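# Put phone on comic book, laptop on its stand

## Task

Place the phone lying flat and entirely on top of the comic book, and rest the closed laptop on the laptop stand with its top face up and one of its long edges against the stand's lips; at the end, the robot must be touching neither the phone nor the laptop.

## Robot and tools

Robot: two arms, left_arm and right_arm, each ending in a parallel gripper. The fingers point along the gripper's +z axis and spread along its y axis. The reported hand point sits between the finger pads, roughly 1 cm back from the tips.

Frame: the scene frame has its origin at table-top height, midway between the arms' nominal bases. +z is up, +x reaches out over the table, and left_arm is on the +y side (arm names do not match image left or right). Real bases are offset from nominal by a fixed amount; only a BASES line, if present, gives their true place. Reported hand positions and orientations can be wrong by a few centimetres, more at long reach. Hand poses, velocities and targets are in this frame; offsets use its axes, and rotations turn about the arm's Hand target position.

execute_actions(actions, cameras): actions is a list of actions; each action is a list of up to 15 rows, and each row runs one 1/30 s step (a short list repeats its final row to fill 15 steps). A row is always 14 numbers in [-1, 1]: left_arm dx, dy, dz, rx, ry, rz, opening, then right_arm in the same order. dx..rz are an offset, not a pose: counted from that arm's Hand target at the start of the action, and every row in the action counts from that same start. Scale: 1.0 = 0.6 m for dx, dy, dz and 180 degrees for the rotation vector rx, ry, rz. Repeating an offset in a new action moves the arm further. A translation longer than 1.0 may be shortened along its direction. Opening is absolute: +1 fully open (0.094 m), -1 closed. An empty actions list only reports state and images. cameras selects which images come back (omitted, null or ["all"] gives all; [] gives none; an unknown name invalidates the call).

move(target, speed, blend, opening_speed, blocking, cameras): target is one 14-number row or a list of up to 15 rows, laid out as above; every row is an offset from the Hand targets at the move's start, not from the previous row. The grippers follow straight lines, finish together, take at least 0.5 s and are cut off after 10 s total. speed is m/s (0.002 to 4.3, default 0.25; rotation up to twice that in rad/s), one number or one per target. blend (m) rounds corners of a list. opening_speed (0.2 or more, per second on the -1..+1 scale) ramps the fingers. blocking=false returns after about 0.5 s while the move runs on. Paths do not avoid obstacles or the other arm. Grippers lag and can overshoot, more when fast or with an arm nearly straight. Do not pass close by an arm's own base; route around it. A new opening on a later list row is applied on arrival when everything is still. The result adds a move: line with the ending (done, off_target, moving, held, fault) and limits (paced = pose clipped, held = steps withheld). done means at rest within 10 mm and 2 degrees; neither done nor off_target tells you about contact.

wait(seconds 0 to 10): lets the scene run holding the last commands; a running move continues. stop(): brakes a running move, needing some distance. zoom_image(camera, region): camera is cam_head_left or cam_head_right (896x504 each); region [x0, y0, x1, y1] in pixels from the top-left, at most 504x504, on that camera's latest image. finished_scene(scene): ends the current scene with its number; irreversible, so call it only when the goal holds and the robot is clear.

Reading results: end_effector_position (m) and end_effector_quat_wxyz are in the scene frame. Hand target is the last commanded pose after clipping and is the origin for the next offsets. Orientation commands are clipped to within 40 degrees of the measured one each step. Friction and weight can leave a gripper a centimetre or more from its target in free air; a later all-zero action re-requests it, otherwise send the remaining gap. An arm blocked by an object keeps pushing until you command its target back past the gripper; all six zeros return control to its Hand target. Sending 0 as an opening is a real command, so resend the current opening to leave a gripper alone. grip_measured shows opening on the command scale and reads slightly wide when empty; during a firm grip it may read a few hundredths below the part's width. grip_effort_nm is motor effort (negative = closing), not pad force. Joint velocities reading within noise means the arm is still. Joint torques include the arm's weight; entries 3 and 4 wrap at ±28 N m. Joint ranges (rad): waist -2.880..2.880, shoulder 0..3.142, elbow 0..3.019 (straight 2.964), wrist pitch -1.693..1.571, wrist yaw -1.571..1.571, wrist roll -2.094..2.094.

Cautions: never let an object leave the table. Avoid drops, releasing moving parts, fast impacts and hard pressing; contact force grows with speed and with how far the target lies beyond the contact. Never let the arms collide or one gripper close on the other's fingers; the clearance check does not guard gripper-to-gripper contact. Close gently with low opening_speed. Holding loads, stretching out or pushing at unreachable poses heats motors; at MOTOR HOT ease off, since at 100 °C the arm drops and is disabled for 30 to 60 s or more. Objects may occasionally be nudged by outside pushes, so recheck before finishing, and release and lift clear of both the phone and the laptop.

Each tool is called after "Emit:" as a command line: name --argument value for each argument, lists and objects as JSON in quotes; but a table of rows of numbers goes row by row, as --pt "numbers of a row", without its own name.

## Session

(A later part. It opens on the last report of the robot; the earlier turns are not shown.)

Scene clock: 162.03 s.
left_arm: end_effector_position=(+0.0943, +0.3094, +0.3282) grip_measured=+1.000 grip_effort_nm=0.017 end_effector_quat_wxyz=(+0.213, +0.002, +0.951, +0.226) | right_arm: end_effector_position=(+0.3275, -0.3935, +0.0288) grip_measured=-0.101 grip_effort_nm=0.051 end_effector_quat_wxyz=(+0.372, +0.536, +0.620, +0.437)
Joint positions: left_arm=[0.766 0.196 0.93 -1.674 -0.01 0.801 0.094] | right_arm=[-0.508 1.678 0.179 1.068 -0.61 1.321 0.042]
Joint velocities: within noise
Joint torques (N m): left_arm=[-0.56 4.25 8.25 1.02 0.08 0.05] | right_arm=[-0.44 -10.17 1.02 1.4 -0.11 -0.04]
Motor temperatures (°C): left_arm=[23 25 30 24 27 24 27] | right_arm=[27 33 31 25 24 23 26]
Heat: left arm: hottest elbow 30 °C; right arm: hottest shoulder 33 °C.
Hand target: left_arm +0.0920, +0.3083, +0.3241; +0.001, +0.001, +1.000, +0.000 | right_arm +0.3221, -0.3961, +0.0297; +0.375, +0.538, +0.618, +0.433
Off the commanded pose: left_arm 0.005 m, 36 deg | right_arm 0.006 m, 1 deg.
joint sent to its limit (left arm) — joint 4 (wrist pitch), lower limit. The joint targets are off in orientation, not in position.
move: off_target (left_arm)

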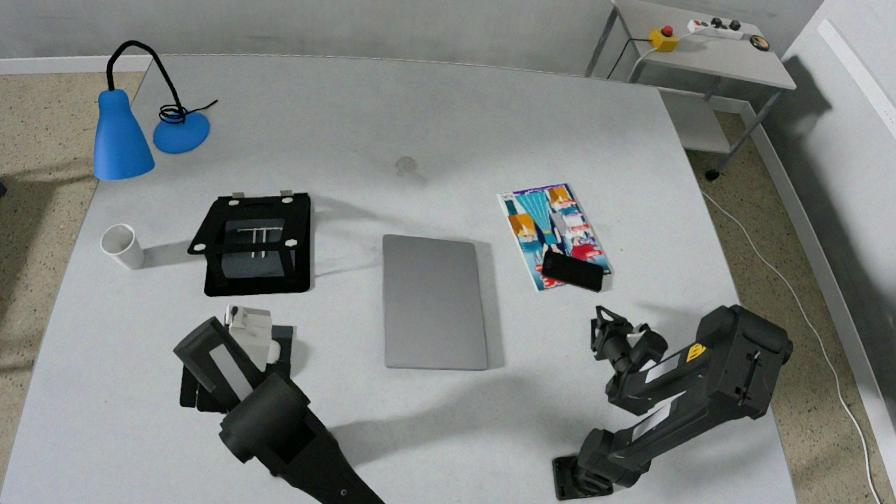

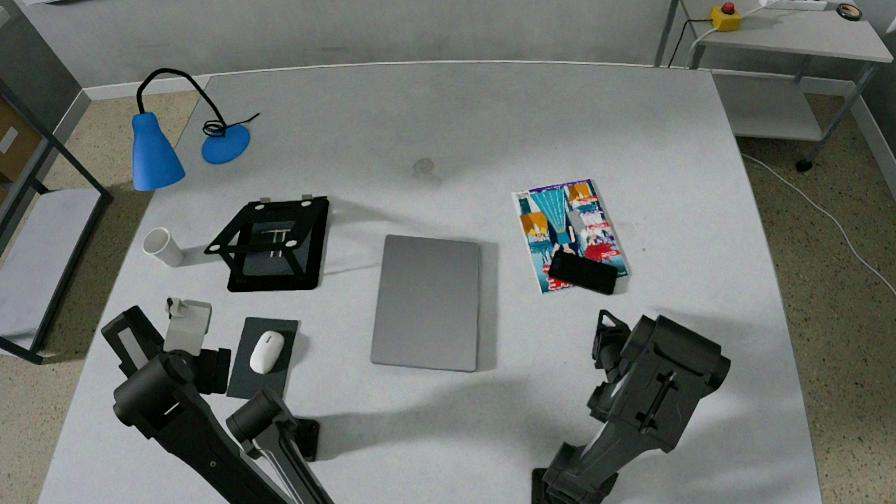

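Emit:
move --pt "0 0 0 0 0 0 1 0 0 0.2 0 0.1 0.0 1" --pt "0 0 0 0 0 0 1 0.277 0.085 0.22 0.029 0.39 -0.119 1"

Emit:
zoom_image --camera "cam_head_left" --region '[500, 160, 680, 320]'

Emit:
zoom_image --camera "cam_head_right" --region '[500, 160, 680, 320]'

Scene clock: 175.60 s.
left_arm: end_effector_position=(+0.0943, +0.3094, +0.3282) grip_measured=+1.000 grip_effort_nm=0.017 end_effector_quat_wxyz=(+0.213, +0.002, +0.951, +0.226) | right_arm: end_effector_position=(+0.4684, -0.3490, +0.1524) grip_measured=+0.999 grip_effort_nm=0.056 end_effector_quat_wxyz=(-0.009, +0.803, +0.596, -0.008)
Joint positions: left_arm=[0.766 0.196 0.93 -1.674 -0.01 0.801 0.094] | right_arm=[-0.085 1.694 1.43 -1.33 -0.002 1.785 0.094]
Joint velocities: within noise
Joint torques (N m): left_arm=[-0.26 4.25 8.17 1.01 0.14 0.1] | right_arm=[1.2 -16.21 12.25 -0.08 0.15 0.21]
Motor temperatures (°C): left_arm=[23 25 30 24 27 24 27] | right_arm=[27 33 31 25 24 23 26]
Heat: left arm: hottest elbow 30 °C; right arm: hottest shoulder 33 °C.
Hand target: left_arm +0.0920, +0.3083, +0.3241; +0.001, +0.001, +1.000, +0.000 | right_arm +0.4882, -0.3451, +0.1618; +0.000, +0.802, +0.597, +0.000
Off the commanded pose: left_arm 0.005 m, 36 deg | right_arm 0.022 m, 1 deg.
joint sent to its limit (left arm) — joint 4 (wrist pitch), lower limit. The joint targets are off in orientation, not in position.
move: off_target (left_arm, right_arm)

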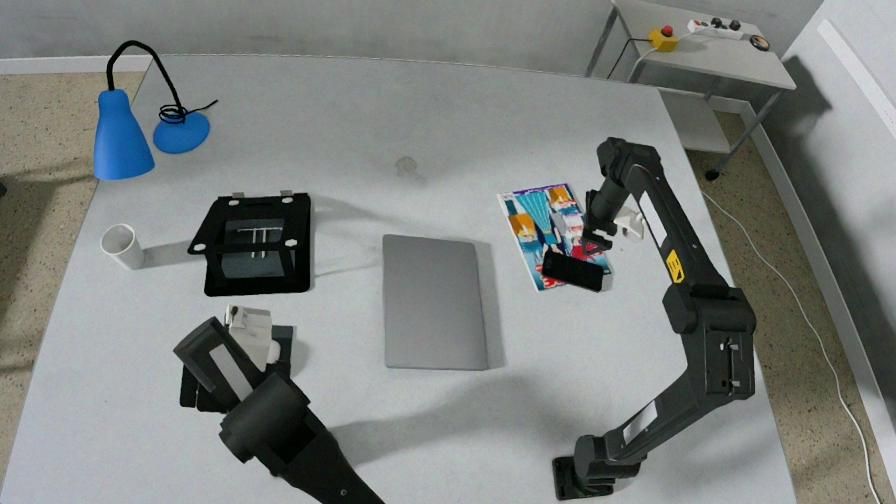

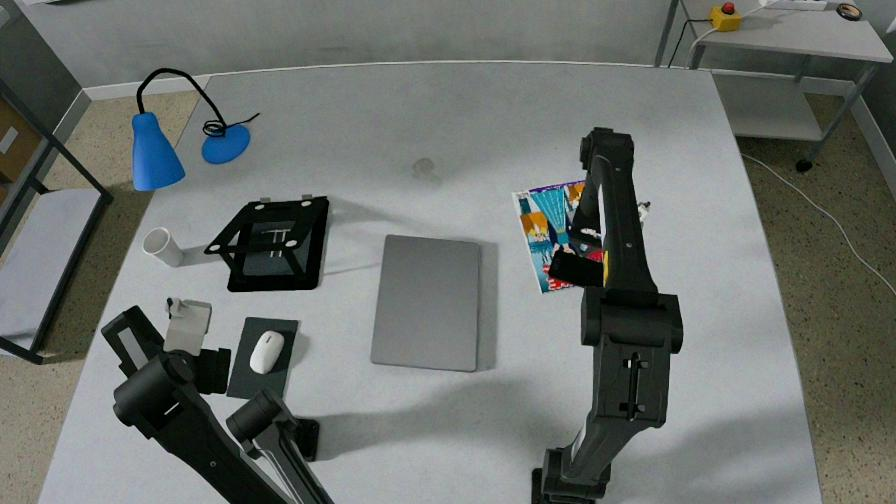

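Scaled by 2.800.

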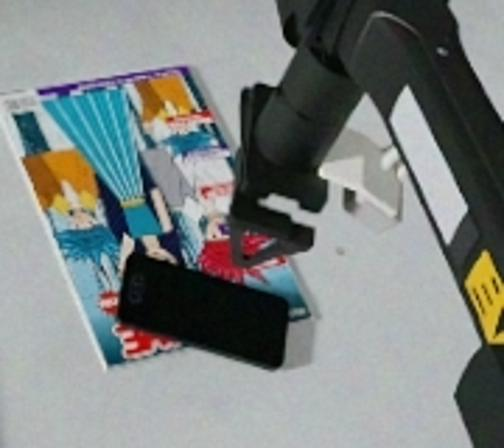

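Scaled by 2.800.

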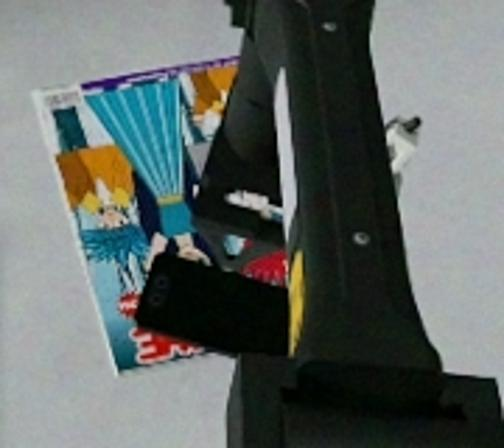

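Emit:
move --target '[0,0,0,0,0,0,1,-0.005,-0.018,-0.14,0,0,0,1]'

Emit:
zoom_image --camera "cam_head_left" --region '[510, 200, 650, 320]'

Emit:
zoom_image --camera "cam_head_right" --region '[510, 200, 650, 320]'

Scene clock: 180.83 s.
left_arm: end_effector_position=(+0.0943, +0.3094, +0.3282) grip_measured=+1.000 grip_effort_nm=0.022 end_effector_quat_wxyz=(+0.213, +0.002, +0.951, +0.226) | right_arm: end_effector_position=(+0.4862, -0.3504, +0.0888) grip_measured=+0.999 grip_effort_nm=0.061 end_effector_quat_wxyz=(+0.003, +0.801, +0.598, +0.005)
Joint positions: left_arm=[0.766 0.196 0.93 -1.674 -0.01 0.801 0.094] | right_arm=[-0.085 1.771 1.358 -1.145 -0.002 1.779 0.094]
Joint velocities: within noise
Joint torques (N m): left_arm=[0.09 4.31 8.29 1.03 0.09 0.06] | right_arm=[-0.32 -18.26 6.87 0.47 0.16 0.1]
Motor temperatures (°C): left_arm=[23 25 30 24 27 24 27] | right_arm=[27 33 32 25 24 23 26]
Heat: left arm: hottest elbow 30 °C; right arm: hottest shoulder 33 °C.
Hand target: left_arm +0.0920, +0.3083, +0.3241; +0.001, +0.001, +1.000, +0.000 | right_arm +0.4851, -0.3559, +0.0777; +0.000, +0.802, +0.598, +0.000
Off the commanded pose: left_arm 0.005 m, 36 deg | right_arm 0.012 m, 1 deg.
joint sent to its limit (left arm) — joint 4 (wrist pitch), lower limit. The joint targets are off in orientation, not in position.
move: off_target (left_arm, right_arm)

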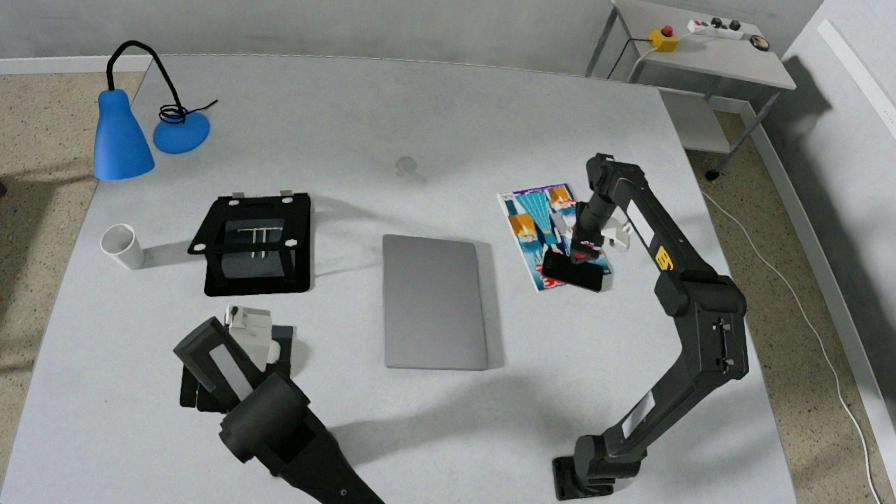

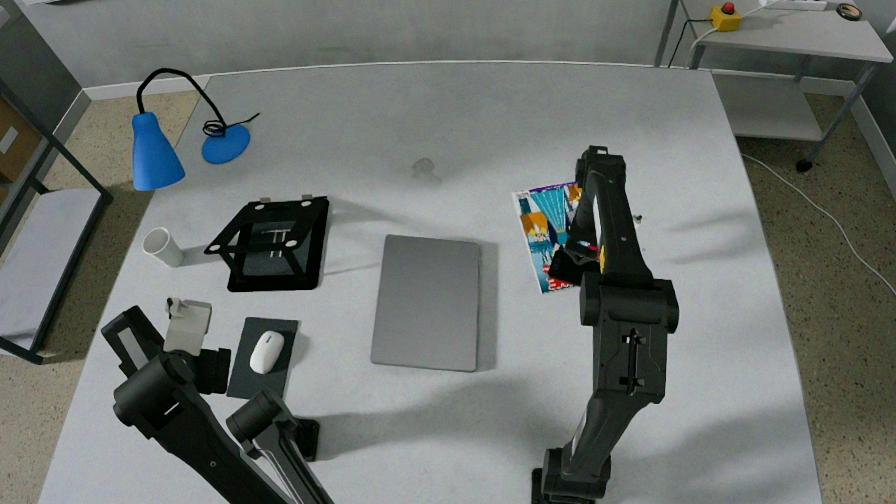

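Scaled by 3.600.

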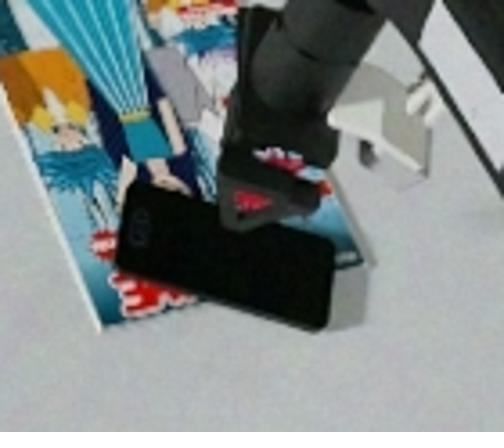

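Scaled by 3.600.

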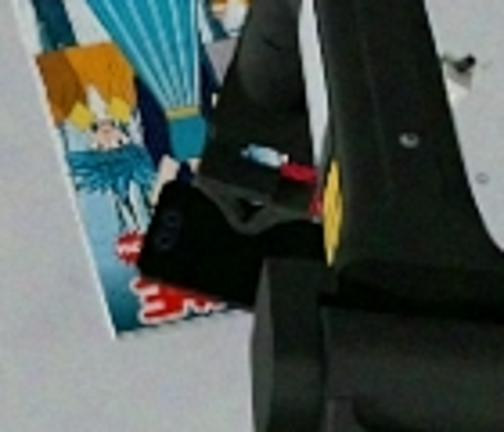

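Emit:
move --target '[0,0,0,0,0,0,1,-0.047,-0.02,-0.04,0,0,0,1]' --speed 0.1

Emit:
zoom_image --camera "cam_head_left" --region '[510, 200, 650, 320]'

Emit:
zoom_image --camera "cam_head_right" --region '[510, 200, 650, 320]'

Scene clock: 184.77 s.
left_arm: end_effector_position=(+0.0943, +0.3094, +0.3282) grip_measured=+1.000 grip_effort_nm=0.022 end_effector_quat_wxyz=(+0.213, +0.002, +0.951, +0.226) | right_arm: end_effector_position=(+0.4596, -0.3623, +0.0511) grip_measured=+0.999 grip_effort_nm=0.061 end_effector_quat_wxyz=(-0.005, +0.801, +0.599, -0.004)
Joint positions: left_arm=[0.766 0.196 0.93 -1.674 -0.01 0.801 0.094] | right_arm=[-0.113 1.771 1.247 -1.06 -0.001 1.75 0.094]
Joint velocities: within noise
Joint torques (N m): left_arm=[-0.44 4.37 8.2 1.06 0.14 0.07] | right_arm=[-0.32 -19.84 6.13 0.47 0.14 0.13]
Motor temperatures (°C): left_arm=[23 25 30 24 27 24 27] | right_arm=[27 33 32 25 24 23 26]
Heat: left arm: hottest elbow 30 °C; right arm: hottest shoulder 33 °C.
Hand target: left_arm +0.0920, +0.3083, +0.3241; +0.001, +0.001, +1.000, +0.000 | right_arm +0.4570, -0.3678, +0.0538; +0.000, +0.802, +0.598, +0.000
Off the commanded pose: left_arm 0.005 m, 36 deg | right_arm 0.007 m, 1 deg.
joint sent to its limit (left arm) — joint 4 (wrist pitch), lower limit. The joint targets are off in orientation, not in position.
move: off_target (left_arm)

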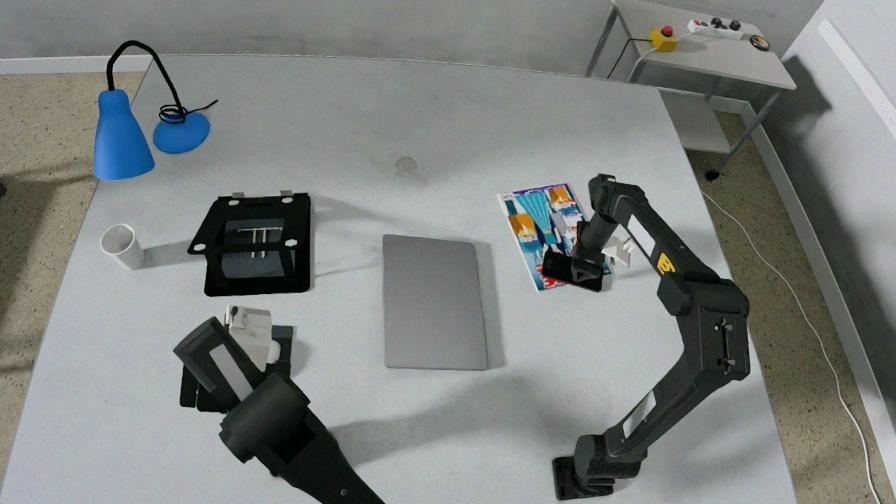

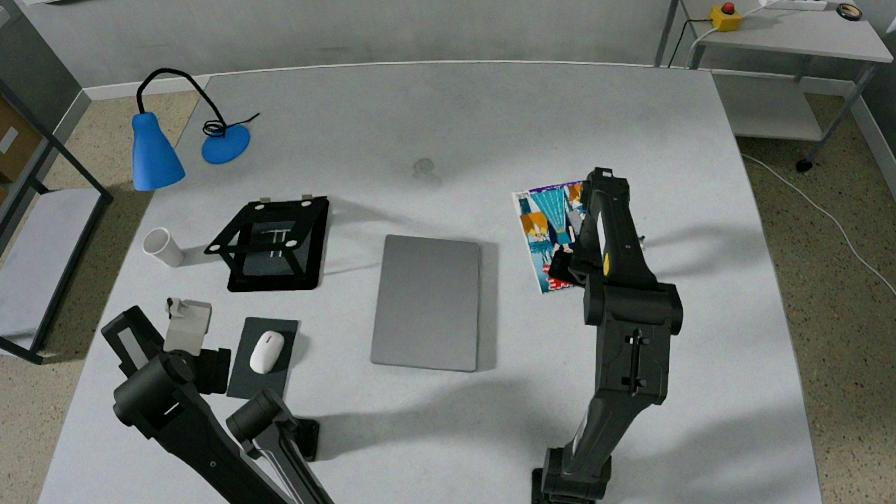

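Scaled by 3.600.

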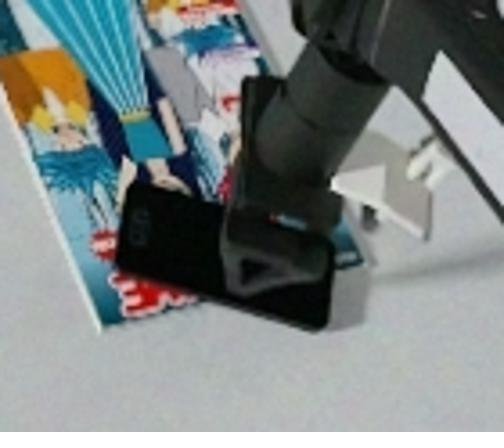

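Scaled by 3.600.

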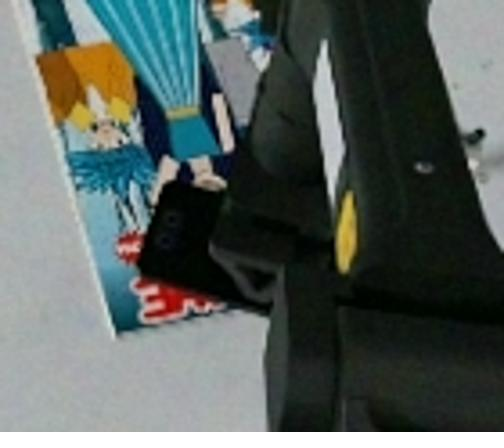

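Emit:
move --target '[0,0,0,0,0,0,1,-0.012,-0.004,-0.048,0,0,0,1]' --speed 0.06

Emit:
zoom_image --camera "cam_head_left" --region '[510, 200, 650, 320]'

Emit:
zoom_image --camera "cam_head_right" --region '[510, 200, 650, 320]'

Scene clock: 188.97 s.
left_arm: end_effector_position=(+0.0943, +0.3094, +0.3282) grip_measured=+1.000 grip_effort_nm=0.017 end_effector_quat_wxyz=(+0.213, +0.002, +0.951, +0.226) | right_arm: end_effector_position=(+0.4547, -0.3644, +0.0337) grip_measured=+0.999 grip_effort_nm=0.066 end_effector_quat_wxyz=(+0.003, +0.800, +0.599, +0.005)
Joint positions: left_arm=[0.766 0.196 0.93 -1.674 -0.01 0.801 0.094] | right_arm=[-0.118 1.771 1.194 -0.982 -0.001 1.743 0.094]
Joint velocities: within noise
Joint torques (N m): left_arm=[0.03 4.19 8.27 1.21 0.11 0.08] | right_arm=[-0.44 -17.26 5.94 0.51 0.15 0.09]
Motor temperatures (°C): left_arm=[23 25 30 24 27 24 27] | right_arm=[27 33 32 25 24 23 26]
Heat: left arm: hottest elbow 30 °C; right arm: hottest shoulder 33 °C.
Hand target: left_arm +0.0920, +0.3083, +0.3241; +0.001, +0.001, +1.000, +0.000 | right_arm +0.4499, -0.3703, +0.0250; +0.000, +0.802, +0.597, +0.000
Off the commanded pose: left_arm 0.005 m, 36 deg | right_arm 0.012 m, 1 deg.
joint sent to its limit (left arm) — joint 4 (wrist pitch), lower limit. The joint targets are off in orientation, not in position.
move: off_target (left_arm, right_arm)

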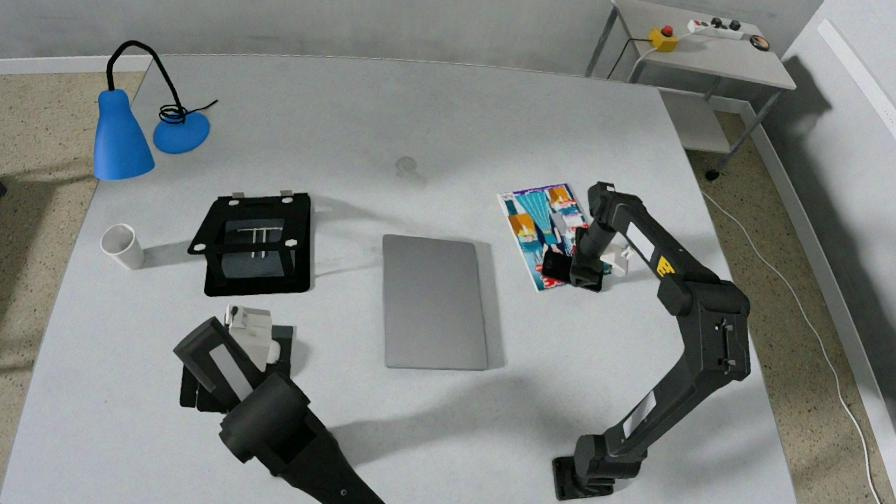

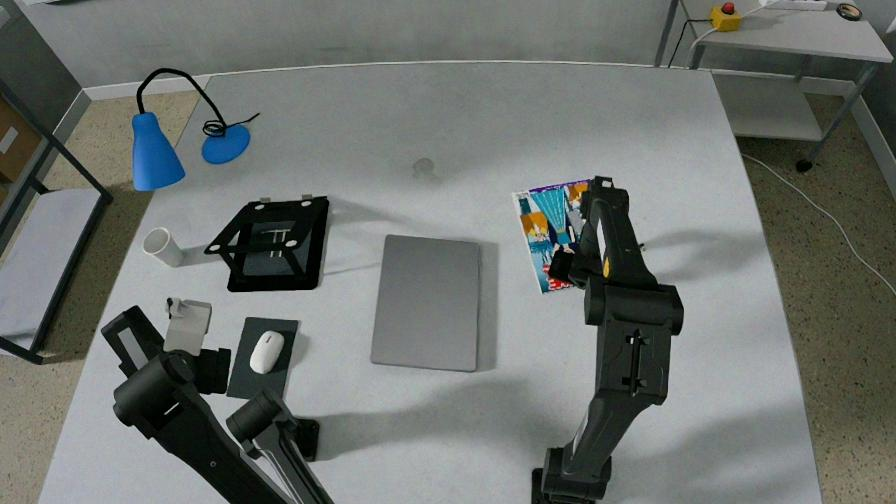

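Scaled by 3.600.

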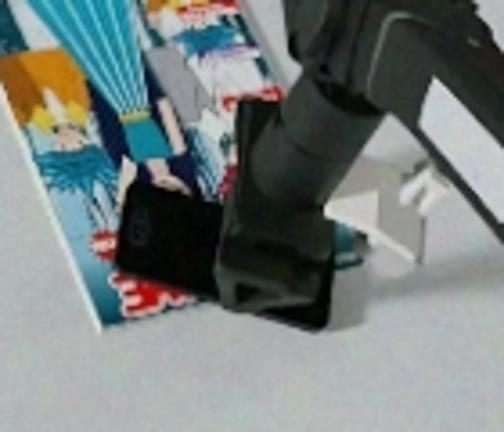

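Scaled by 3.600.

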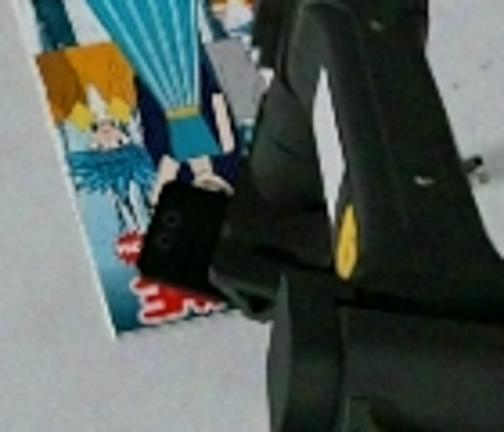

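Emit:
move --target '[0,0,0,0,0,0,1,0,0,-0.025,0,0,0,1]' --speed 0.06 --cameras '[]'

Emit:
move --target '[0,0,0,0,0,0,1,0,0,0,0,0,0,0.4]' --opening_speed 0.3

Emit:
zoom_image --camera "cam_head_left" --region '[510, 200, 650, 320]'

Scene clock: 193.43 s.
left_arm: end_effector_position=(+0.0943, +0.3094, +0.3282) grip_measured=+1.000 grip_effort_nm=0.017 end_effector_quat_wxyz=(+0.213, +0.002, +0.951, +0.226) | right_arm: end_effector_position=(+0.4562, -0.3646, +0.0270) grip_measured=+0.999 grip_effort_nm=0.066 end_effector_quat_wxyz=(+0.009, +0.800, +0.600, +0.011)
Joint positions: left_arm=[0.766 0.196 0.93 -1.674 -0.01 0.801 0.094] | right_arm=[-0.118 1.776 1.179 -0.946 -0.001 1.743 0.094]
Joint velocities: within noise
Joint torques (N m): left_arm=[-0.44 4.48 8.17 0.99 0.08 0.06] | right_arm=[-0.44 -15.27 5.94 0.64 0.14 0.09]
Motor temperatures (°C): left_arm=[23 25 30 24 27 24 27] | right_arm=[27 33 32 25 24 23 26]
Heat: left arm: hottest elbow 30 °C; right arm: hottest shoulder 33 °C.
Hand target: left_arm +0.0920, +0.3083, +0.3241; +0.001, +0.001, +1.000, +0.000 | right_arm +0.4497, -0.3703, +0.0099; +0.000, +0.802, +0.597, +0.000
Off the commanded pose: left_arm 0.005 m, 36 deg | right_arm 0.019 m, 2 deg.
joint sent to its limit (left arm) — joint 4 (wrist pitch), lower limit. The joint targets are off in orientation, not in position.
move: off_target (left_arm, right_arm)
No camera images: "cameras" was empty.

Scene clock: 195.73 s.
left_arm: end_effector_position=(+0.0943, +0.3094, +0.3282) grip_measured=+1.000 grip_effort_nm=0.022 end_effector_quat_wxyz=(+0.213, +0.002, +0.951, +0.226) | right_arm: end_effector_position=(+0.4560, -0.3645, +0.0269) grip_measured=+0.402 grip_effort_nm=-0.081 end_effector_quat_wxyz=(+0.009, +0.800, +0.600, +0.011)
Joint positions: left_arm=[0.766 0.196 0.93 -1.674 -0.01 0.801 0.094] | right_arm=[-0.118 1.776 1.178 -0.946 -0.001 1.743 0.066]
Joint velocities: within noise
Joint torques (N m): left_arm=[-0.26 4.48 8.09 1.21 0.08 0.06] | right_arm=[-0.5 -15.79 5.93 0.5 0.13 0.09]
Motor temperatures (°C): left_arm=[23 25 30 24 27 24 27] | right_arm=[27 33 32 25 24 23 26]
Heat: left arm: hottest elbow 30 °C; right arm: hottest shoulder 33 °C.
Hand target: left_arm +0.0920, +0.3083, +0.3241; +0.001, +0.001, +1.000, +0.000 | right_arm +0.4498, -0.3703, +0.0099; +0.000, +0.802, +0.597, +0.000
Off the commanded pose: left_arm 0.005 m, 36 deg | right_arm 0.019 m, 2 deg.
joint sent to its limit (left arm) — joint 4 (wrist pitch), lower limit. The joint targets are off in orientation, not in position.
move: off_target (left_arm, right_arm)

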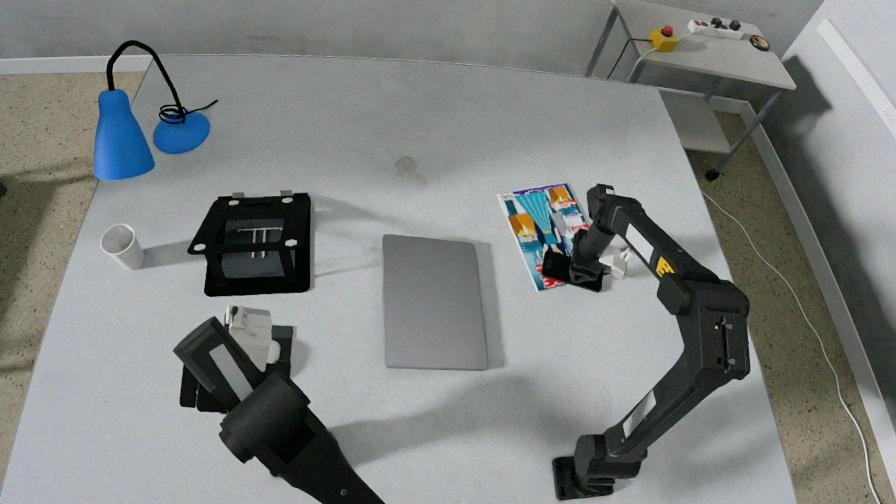

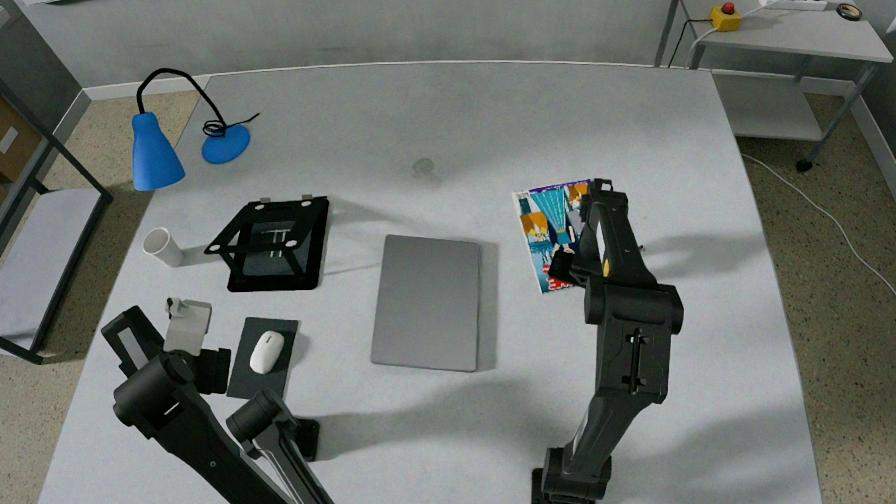

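Scaled by 3.600.

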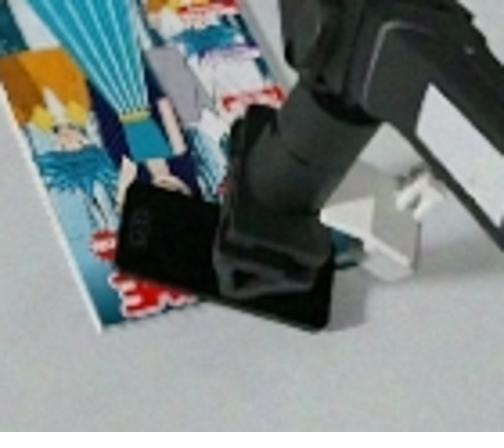

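Emit:
move --target '[0,0,0,0,0,0,1,0,0,0,0,0,0,0.15]' --opening_speed 0.3

Emit:
zoom_image --camera "cam_head_left" --region '[510, 200, 650, 320]'

Scene clock: 200.67 s.
left_arm: end_effector_position=(+0.0943, +0.3094, +0.3282) grip_measured=+1.000 grip_effort_nm=0.017 end_effector_quat_wxyz=(+0.213, +0.002, +0.951, +0.226) | right_arm: end_effector_position=(+0.4560, -0.3645, +0.0269) grip_measured=+0.151 grip_effort_nm=-0.081 end_effector_quat_wxyz=(+0.009, +0.800, +0.600, +0.011)
Joint positions: left_arm=[0.766 0.196 0.93 -1.674 -0.01 0.801 0.094] | right_arm=[-0.118 1.776 1.178 -0.946 -0.001 1.743 0.054]
Joint velocities: within noise
Joint torques (N m): left_arm=[0.21 4.78 7.98 0.95 0.16 0.06] | right_arm=[-0.5 -15.79 5.97 0.5 0.14 0.09]
Motor temperatures (°C): left_arm=[23 25 30 24 27 24 27] | right_arm=[27 33 32 25 24 23 25]
Heat: left arm: hottest elbow 30 °C; right arm: hottest shoulder 33 °C.
Hand target: left_arm +0.0920, +0.3083, +0.3241; +0.001, +0.001, +1.000, +0.000 | right_arm +0.4498, -0.3703, +0.0099; +0.000, +0.802, +0.597, +0.000
Off the commanded pose: left_arm 0.005 m, 36 deg | right_arm 0.019 m, 2 deg.
joint sent to its limit (left arm) — joint 4 (wrist pitch), lower limit. The joint targets are off in orientation, not in position.
move: off_target (left_arm, right_arm)

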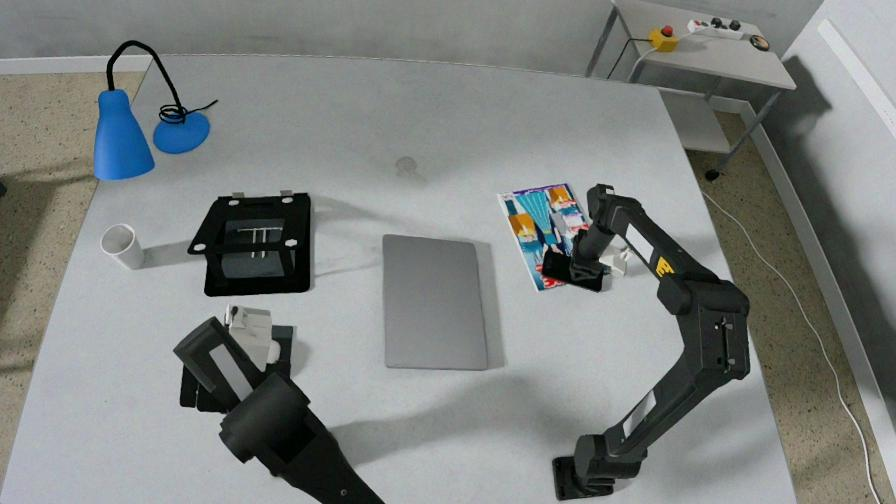

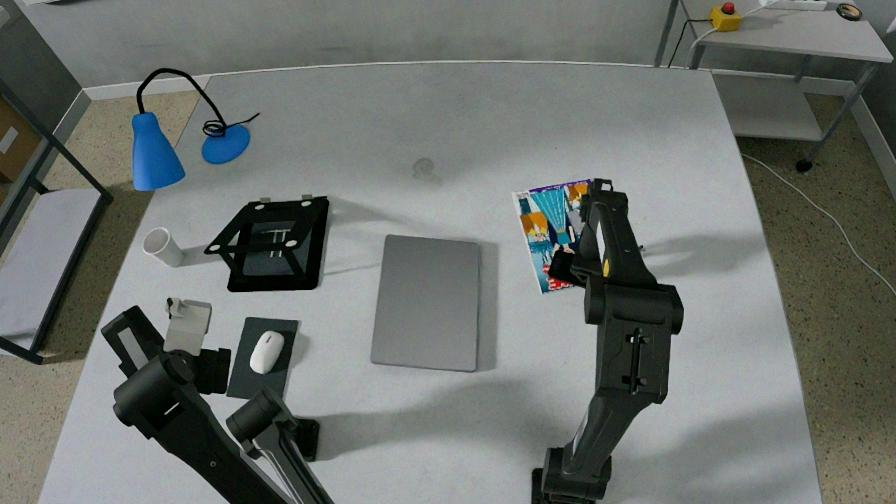

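Scaled by 3.600.

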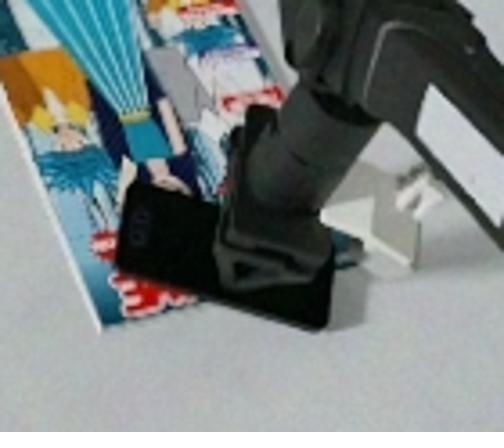

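Emit:
move --pt "0 0 0 0 0 0 1 0 0 0.02 0 0 0 1" --pt "0 0 0 0 0 0 1 -0.01 0 0.02 0 0 0 1" --pt "0 0 0 0 0 0 1 -0.012 0 -0.012 0 0 0 1" --speed 0.06

Emit:
zoom_image --camera "cam_head_left" --region '[510, 200, 650, 320]'

Emit:
move --target '[0,0,0,0,0,0,1,0,0,-0.015,0,0,0,1]' --speed 0.06 --cameras '[]'

Emit:
move --target '[0,0,0,0,0,0,1,0,0,0,0,0,0,0.4]' --opening_speed 0.3

Emit:
zoom_image --camera "cam_head_left" --region '[510, 200, 650, 320]'

Scene clock: 207.77 s.
left_arm: end_effector_position=(+0.0943, +0.3094, +0.3282) grip_measured=+1.000 grip_effort_nm=0.017 end_effector_quat_wxyz=(+0.213, +0.002, +0.951, +0.226) | right_arm: end_effector_position=(+0.4491, -0.3645, +0.0180) grip_measured=+0.999 grip_effort_nm=0.066 end_effector_quat_wxyz=(+0.008, +0.800, +0.600, +0.010)
Joint positions: left_arm=[0.766 0.196 0.93 -1.674 -0.01 0.801 0.094] | right_arm=[-0.12 1.776 1.15 -0.92 -0.001 1.741 0.094]
Joint velocities: within noise
Joint torques (N m): left_arm=[-0.32 4.6 8.14 1.05 0.14 0.03] | right_arm=[-0.5 -15.85 5.74 0.38 0.14 0.08]
Motor temperatures (°C): left_arm=[23 25 30 24 27 24 27] | right_arm=[27 33 32 25 24 23 25]
Heat: left arm: hottest elbow 30 °C; right arm: hottest shoulder 33 °C.
Hand target: left_arm +0.0920, +0.3083, +0.3241; +0.001, +0.001, +1.000, +0.000 | right_arm +0.4426, -0.3703, +0.0027; +0.000, +0.802, +0.598, +0.000
Off the commanded pose: left_arm 0.005 m, 36 deg | right_arm 0.018 m, 2 deg.
joint sent to its limit (left arm) — joint 4 (wrist pitch), lower limit. The joint targets are off in orientation, not in position.
move: off_target (left_arm, right_arm)

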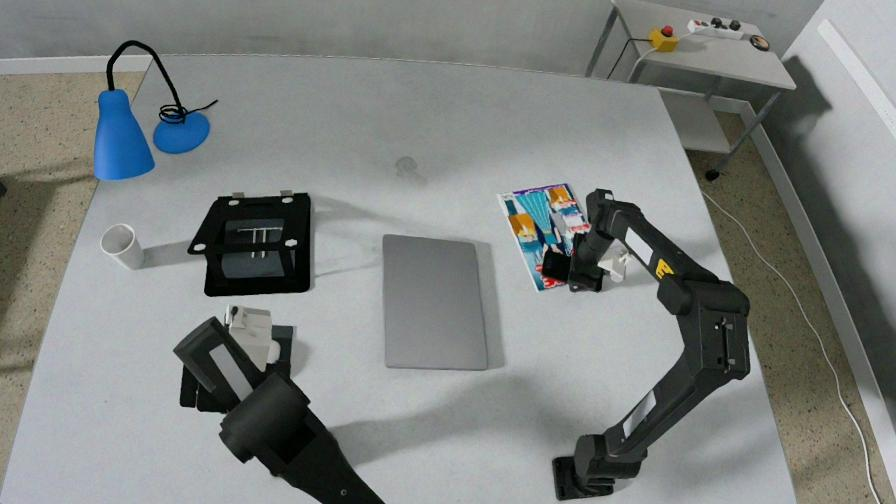

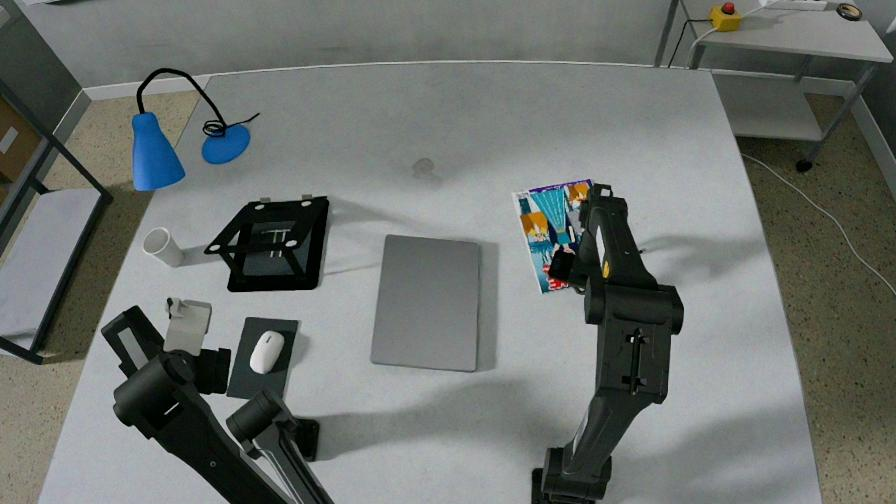

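Scaled by 3.600.

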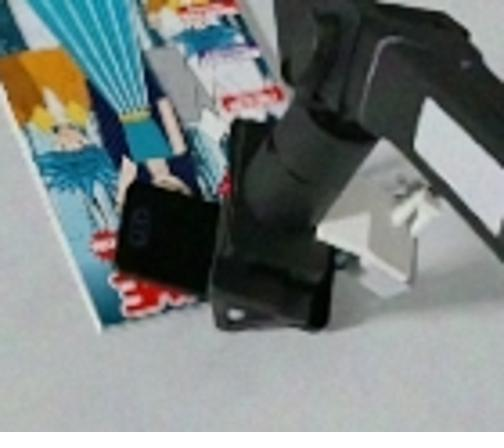

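Scene clock: 208.70 s.
left_arm: end_effector_position=(+0.0943, +0.3094, +0.3282) grip_measured=+1.000 grip_effort_nm=0.022 end_effector_quat_wxyz=(+0.213, +0.002, +0.951, +0.226) | right_arm: end_effector_position=(+0.4522, -0.3648, +0.0160) grip_measured=+0.999 grip_effort_nm=0.061 end_effector_quat_wxyz=(+0.013, +0.800, +0.600, +0.015)
Joint positions: left_arm=[0.766 0.196 0.93 -1.674 -0.01 0.801 0.094] | right_arm=[-0.12 1.778 1.147 -0.901 -0.001 1.741 0.094]
Joint velocities: within noise
Joint torques (N m): left_arm=[0.15 4.13 8.09 1.11 0.12 0] | right_arm=[-0.44 -15.33 5.38 0.5 0.12 0.09]
Motor temperatures (°C): left_arm=[23 25 30 24 27 24 27] | right_arm=[27 33 32 25 24 23 25]
Heat: left arm: hottest elbow 30 °C; right arm: hottest shoulder 33 °C.
Hand target: left_arm +0.0920, +0.3083, +0.3241; +0.001, +0.001, +1.000, +0.000 | right_arm +0.4425, -0.3702, -0.0064; +0.000, +0.802, +0.598, +0.000
Off the commanded pose: left_arm 0.005 m, 36 deg | right_arm 0.025 m, 2 deg.
joint sent to its limit (left arm) — joint 4 (wrist pitch), lower limit. The joint targets are off in orientation, not in position.
move: off_target (left_arm, right_arm)
No camera images: "cameras" was empty.

Scene clock: 210.90 s.
left_arm: end_effector_position=(+0.0943, +0.3094, +0.3282) grip_measured=+1.000 grip_effort_nm=0.022 end_effector_quat_wxyz=(+0.213, +0.002, +0.951, +0.226) | right_arm: end_effector_position=(+0.4542, -0.3653, +0.0157) grip_measured=+0.538 grip_effort_nm=-1.028 end_effector_quat_wxyz=(+0.016, +0.800, +0.599, +0.017)
Joint positions: left_arm=[0.766 0.196 0.93 -1.674 -0.01 0.802 0.094] | right_arm=[-0.12 1.779 1.147 -0.892 -0.001 1.741 0.072]
Joint velocities: within noise
Joint torques (N m): left_arm=[0.44 4.84 8.17 1.14 0.13 0.05] | right_arm=[-0.38 -15.09 5.42 0.28 0.13 0.08]
Motor temperatures (°C): left_arm=[23 25 30 24 27 24 27] | right_arm=[27 33 32 25 24 23 25]
Heat: left arm: hottest elbow 30 °C; right arm: hottest shoulder 33 °C.
Hand target: left_arm +0.0920, +0.3083, +0.3241; +0.001, +0.001, +1.000, +0.000 | right_arm +0.4425, -0.3702, -0.0064; +0.000, +0.802, +0.598, +0.000
Off the commanded pose: left_arm 0.005 m, 36 deg | right_arm 0.026 m, 3 deg.
joint sent to its limit (left arm) — joint 4 (wrist pitch), lower limit. The joint targets are off in orientation, not in position.
move: off_target (left_arm, right_arm)

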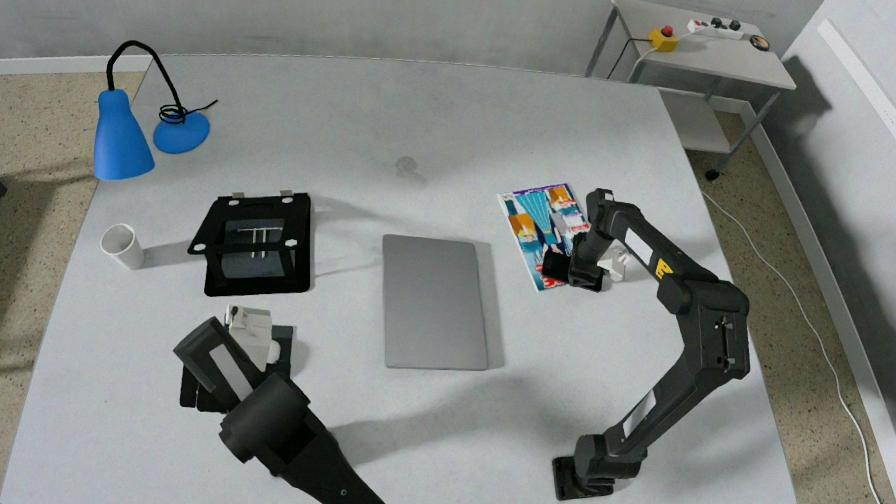

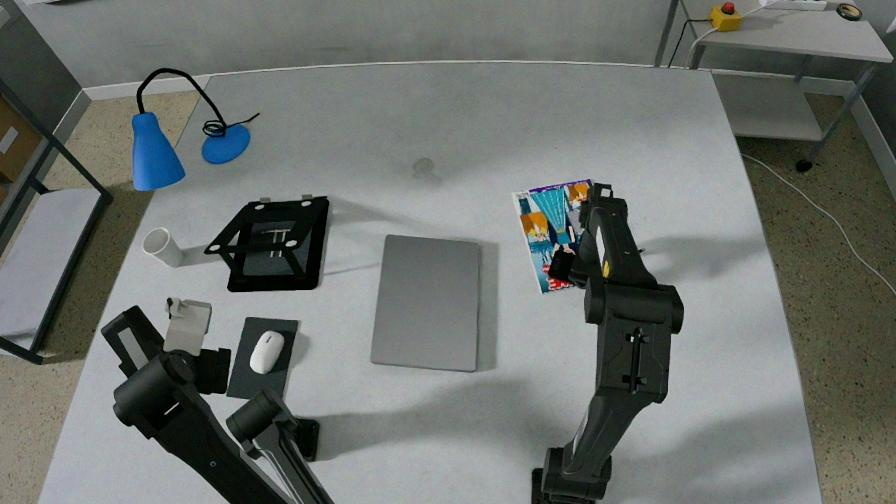

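Scaled by 3.600.

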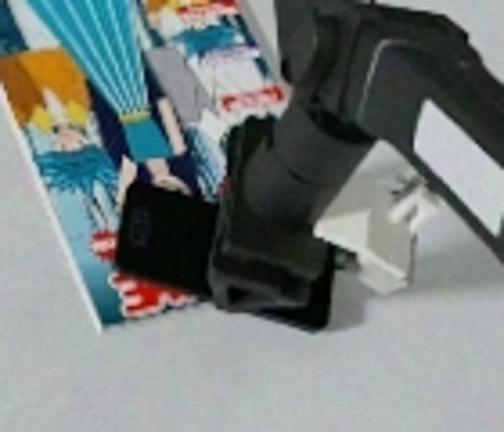

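Emit:
move --pt "0 0 0 0 0 0 1 0 0 0.12 0 0 0 0.35" --pt "0 0 0 0 0 0 1 0.175 0.055 0.13 0 0 0.15 0.35" --speed 0.15

Emit:
zoom_image --camera "cam_head_left" --region '[490, 160, 650, 300]'

Emit:
zoom_image --camera "cam_head_right" --region '[490, 160, 650, 300]'

Scene clock: 219.33 s.
left_arm: end_effector_position=(+0.0943, +0.3094, +0.3282) grip_measured=+1.000 grip_effort_nm=0.017 end_effector_quat_wxyz=(+0.213, +0.002, +0.951, +0.226) | right_arm: end_effector_position=(+0.5232, -0.3421, +0.0587) grip_measured=+0.537 grip_effort_nm=-1.038 end_effector_quat_wxyz=(-0.015, +0.648, +0.762, -0.011)
Joint positions: left_arm=[0.766 0.196 0.93 -1.674 -0.01 0.802 0.094] | right_arm=[-0.064 1.919 1.49 -1.179 0 1.351 0.072]
Joint velocities: within noise
Joint torques (N m): left_arm=[0.26 4.25 8.25 1.06 0.16 0.05] | right_arm=[1.26 -20.01 12.27 -0.25 0.1 0.1]
Motor temperatures (°C): left_arm=[23 25 30 24 27 24 27] | right_arm=[27 33 33 25 24 23 26]
Heat: left arm: hottest elbow 30 °C; right arm: hottest shoulder 33 °C.
Hand target: left_arm +0.0920, +0.3083, +0.3241; +0.001, +0.001, +1.000, +0.000 | right_arm +0.5476, -0.3372, +0.0717; +0.000, +0.640, +0.768, +0.000
Off the commanded pose: left_arm 0.005 m, 36 deg | right_arm 0.028 m, 2 deg.
joint sent to its limit (left arm) — joint 4 (wrist pitch), lower limit. The joint targets are off in orientation, not in position.
move: off_target (left_arm, right_arm)

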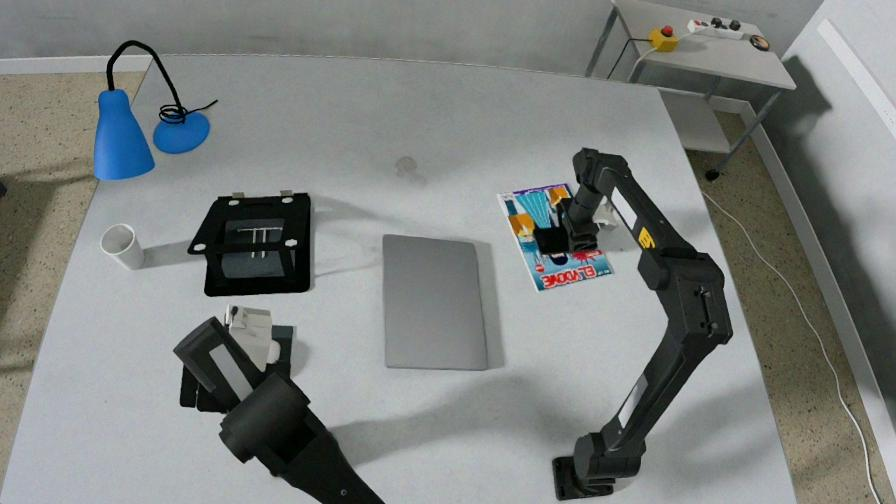

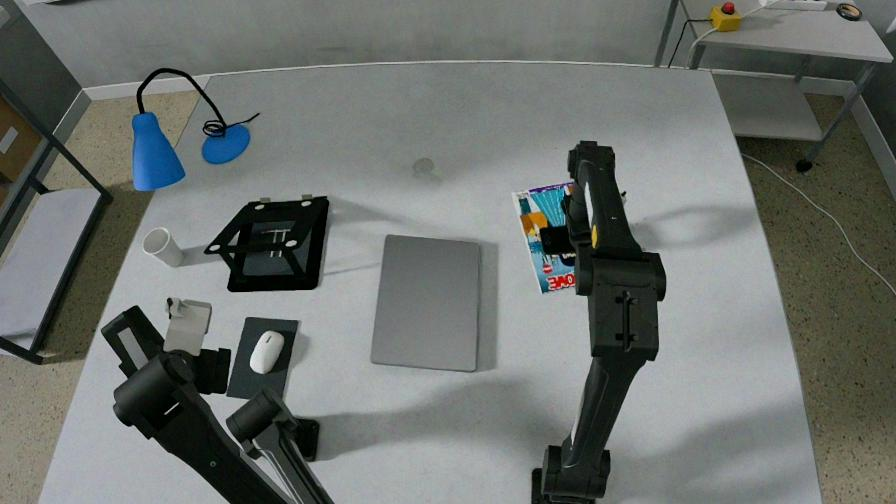

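Scaled by 3.150.

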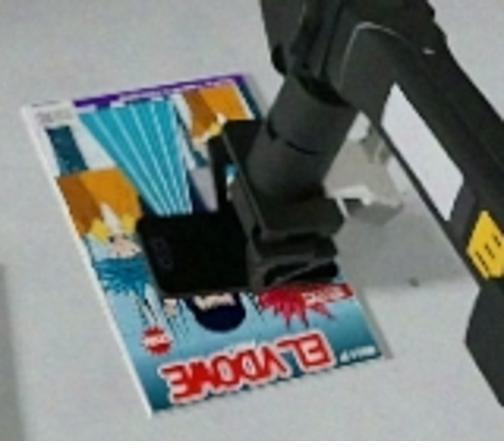

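Scaled by 3.150.

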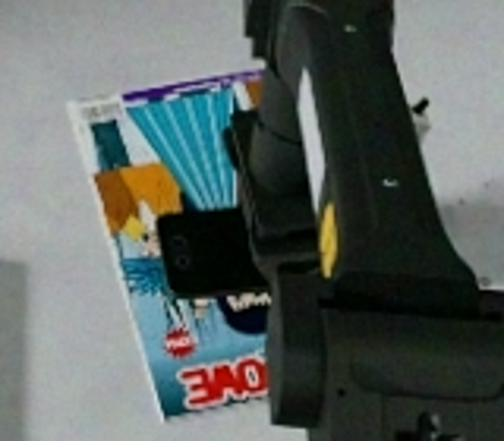

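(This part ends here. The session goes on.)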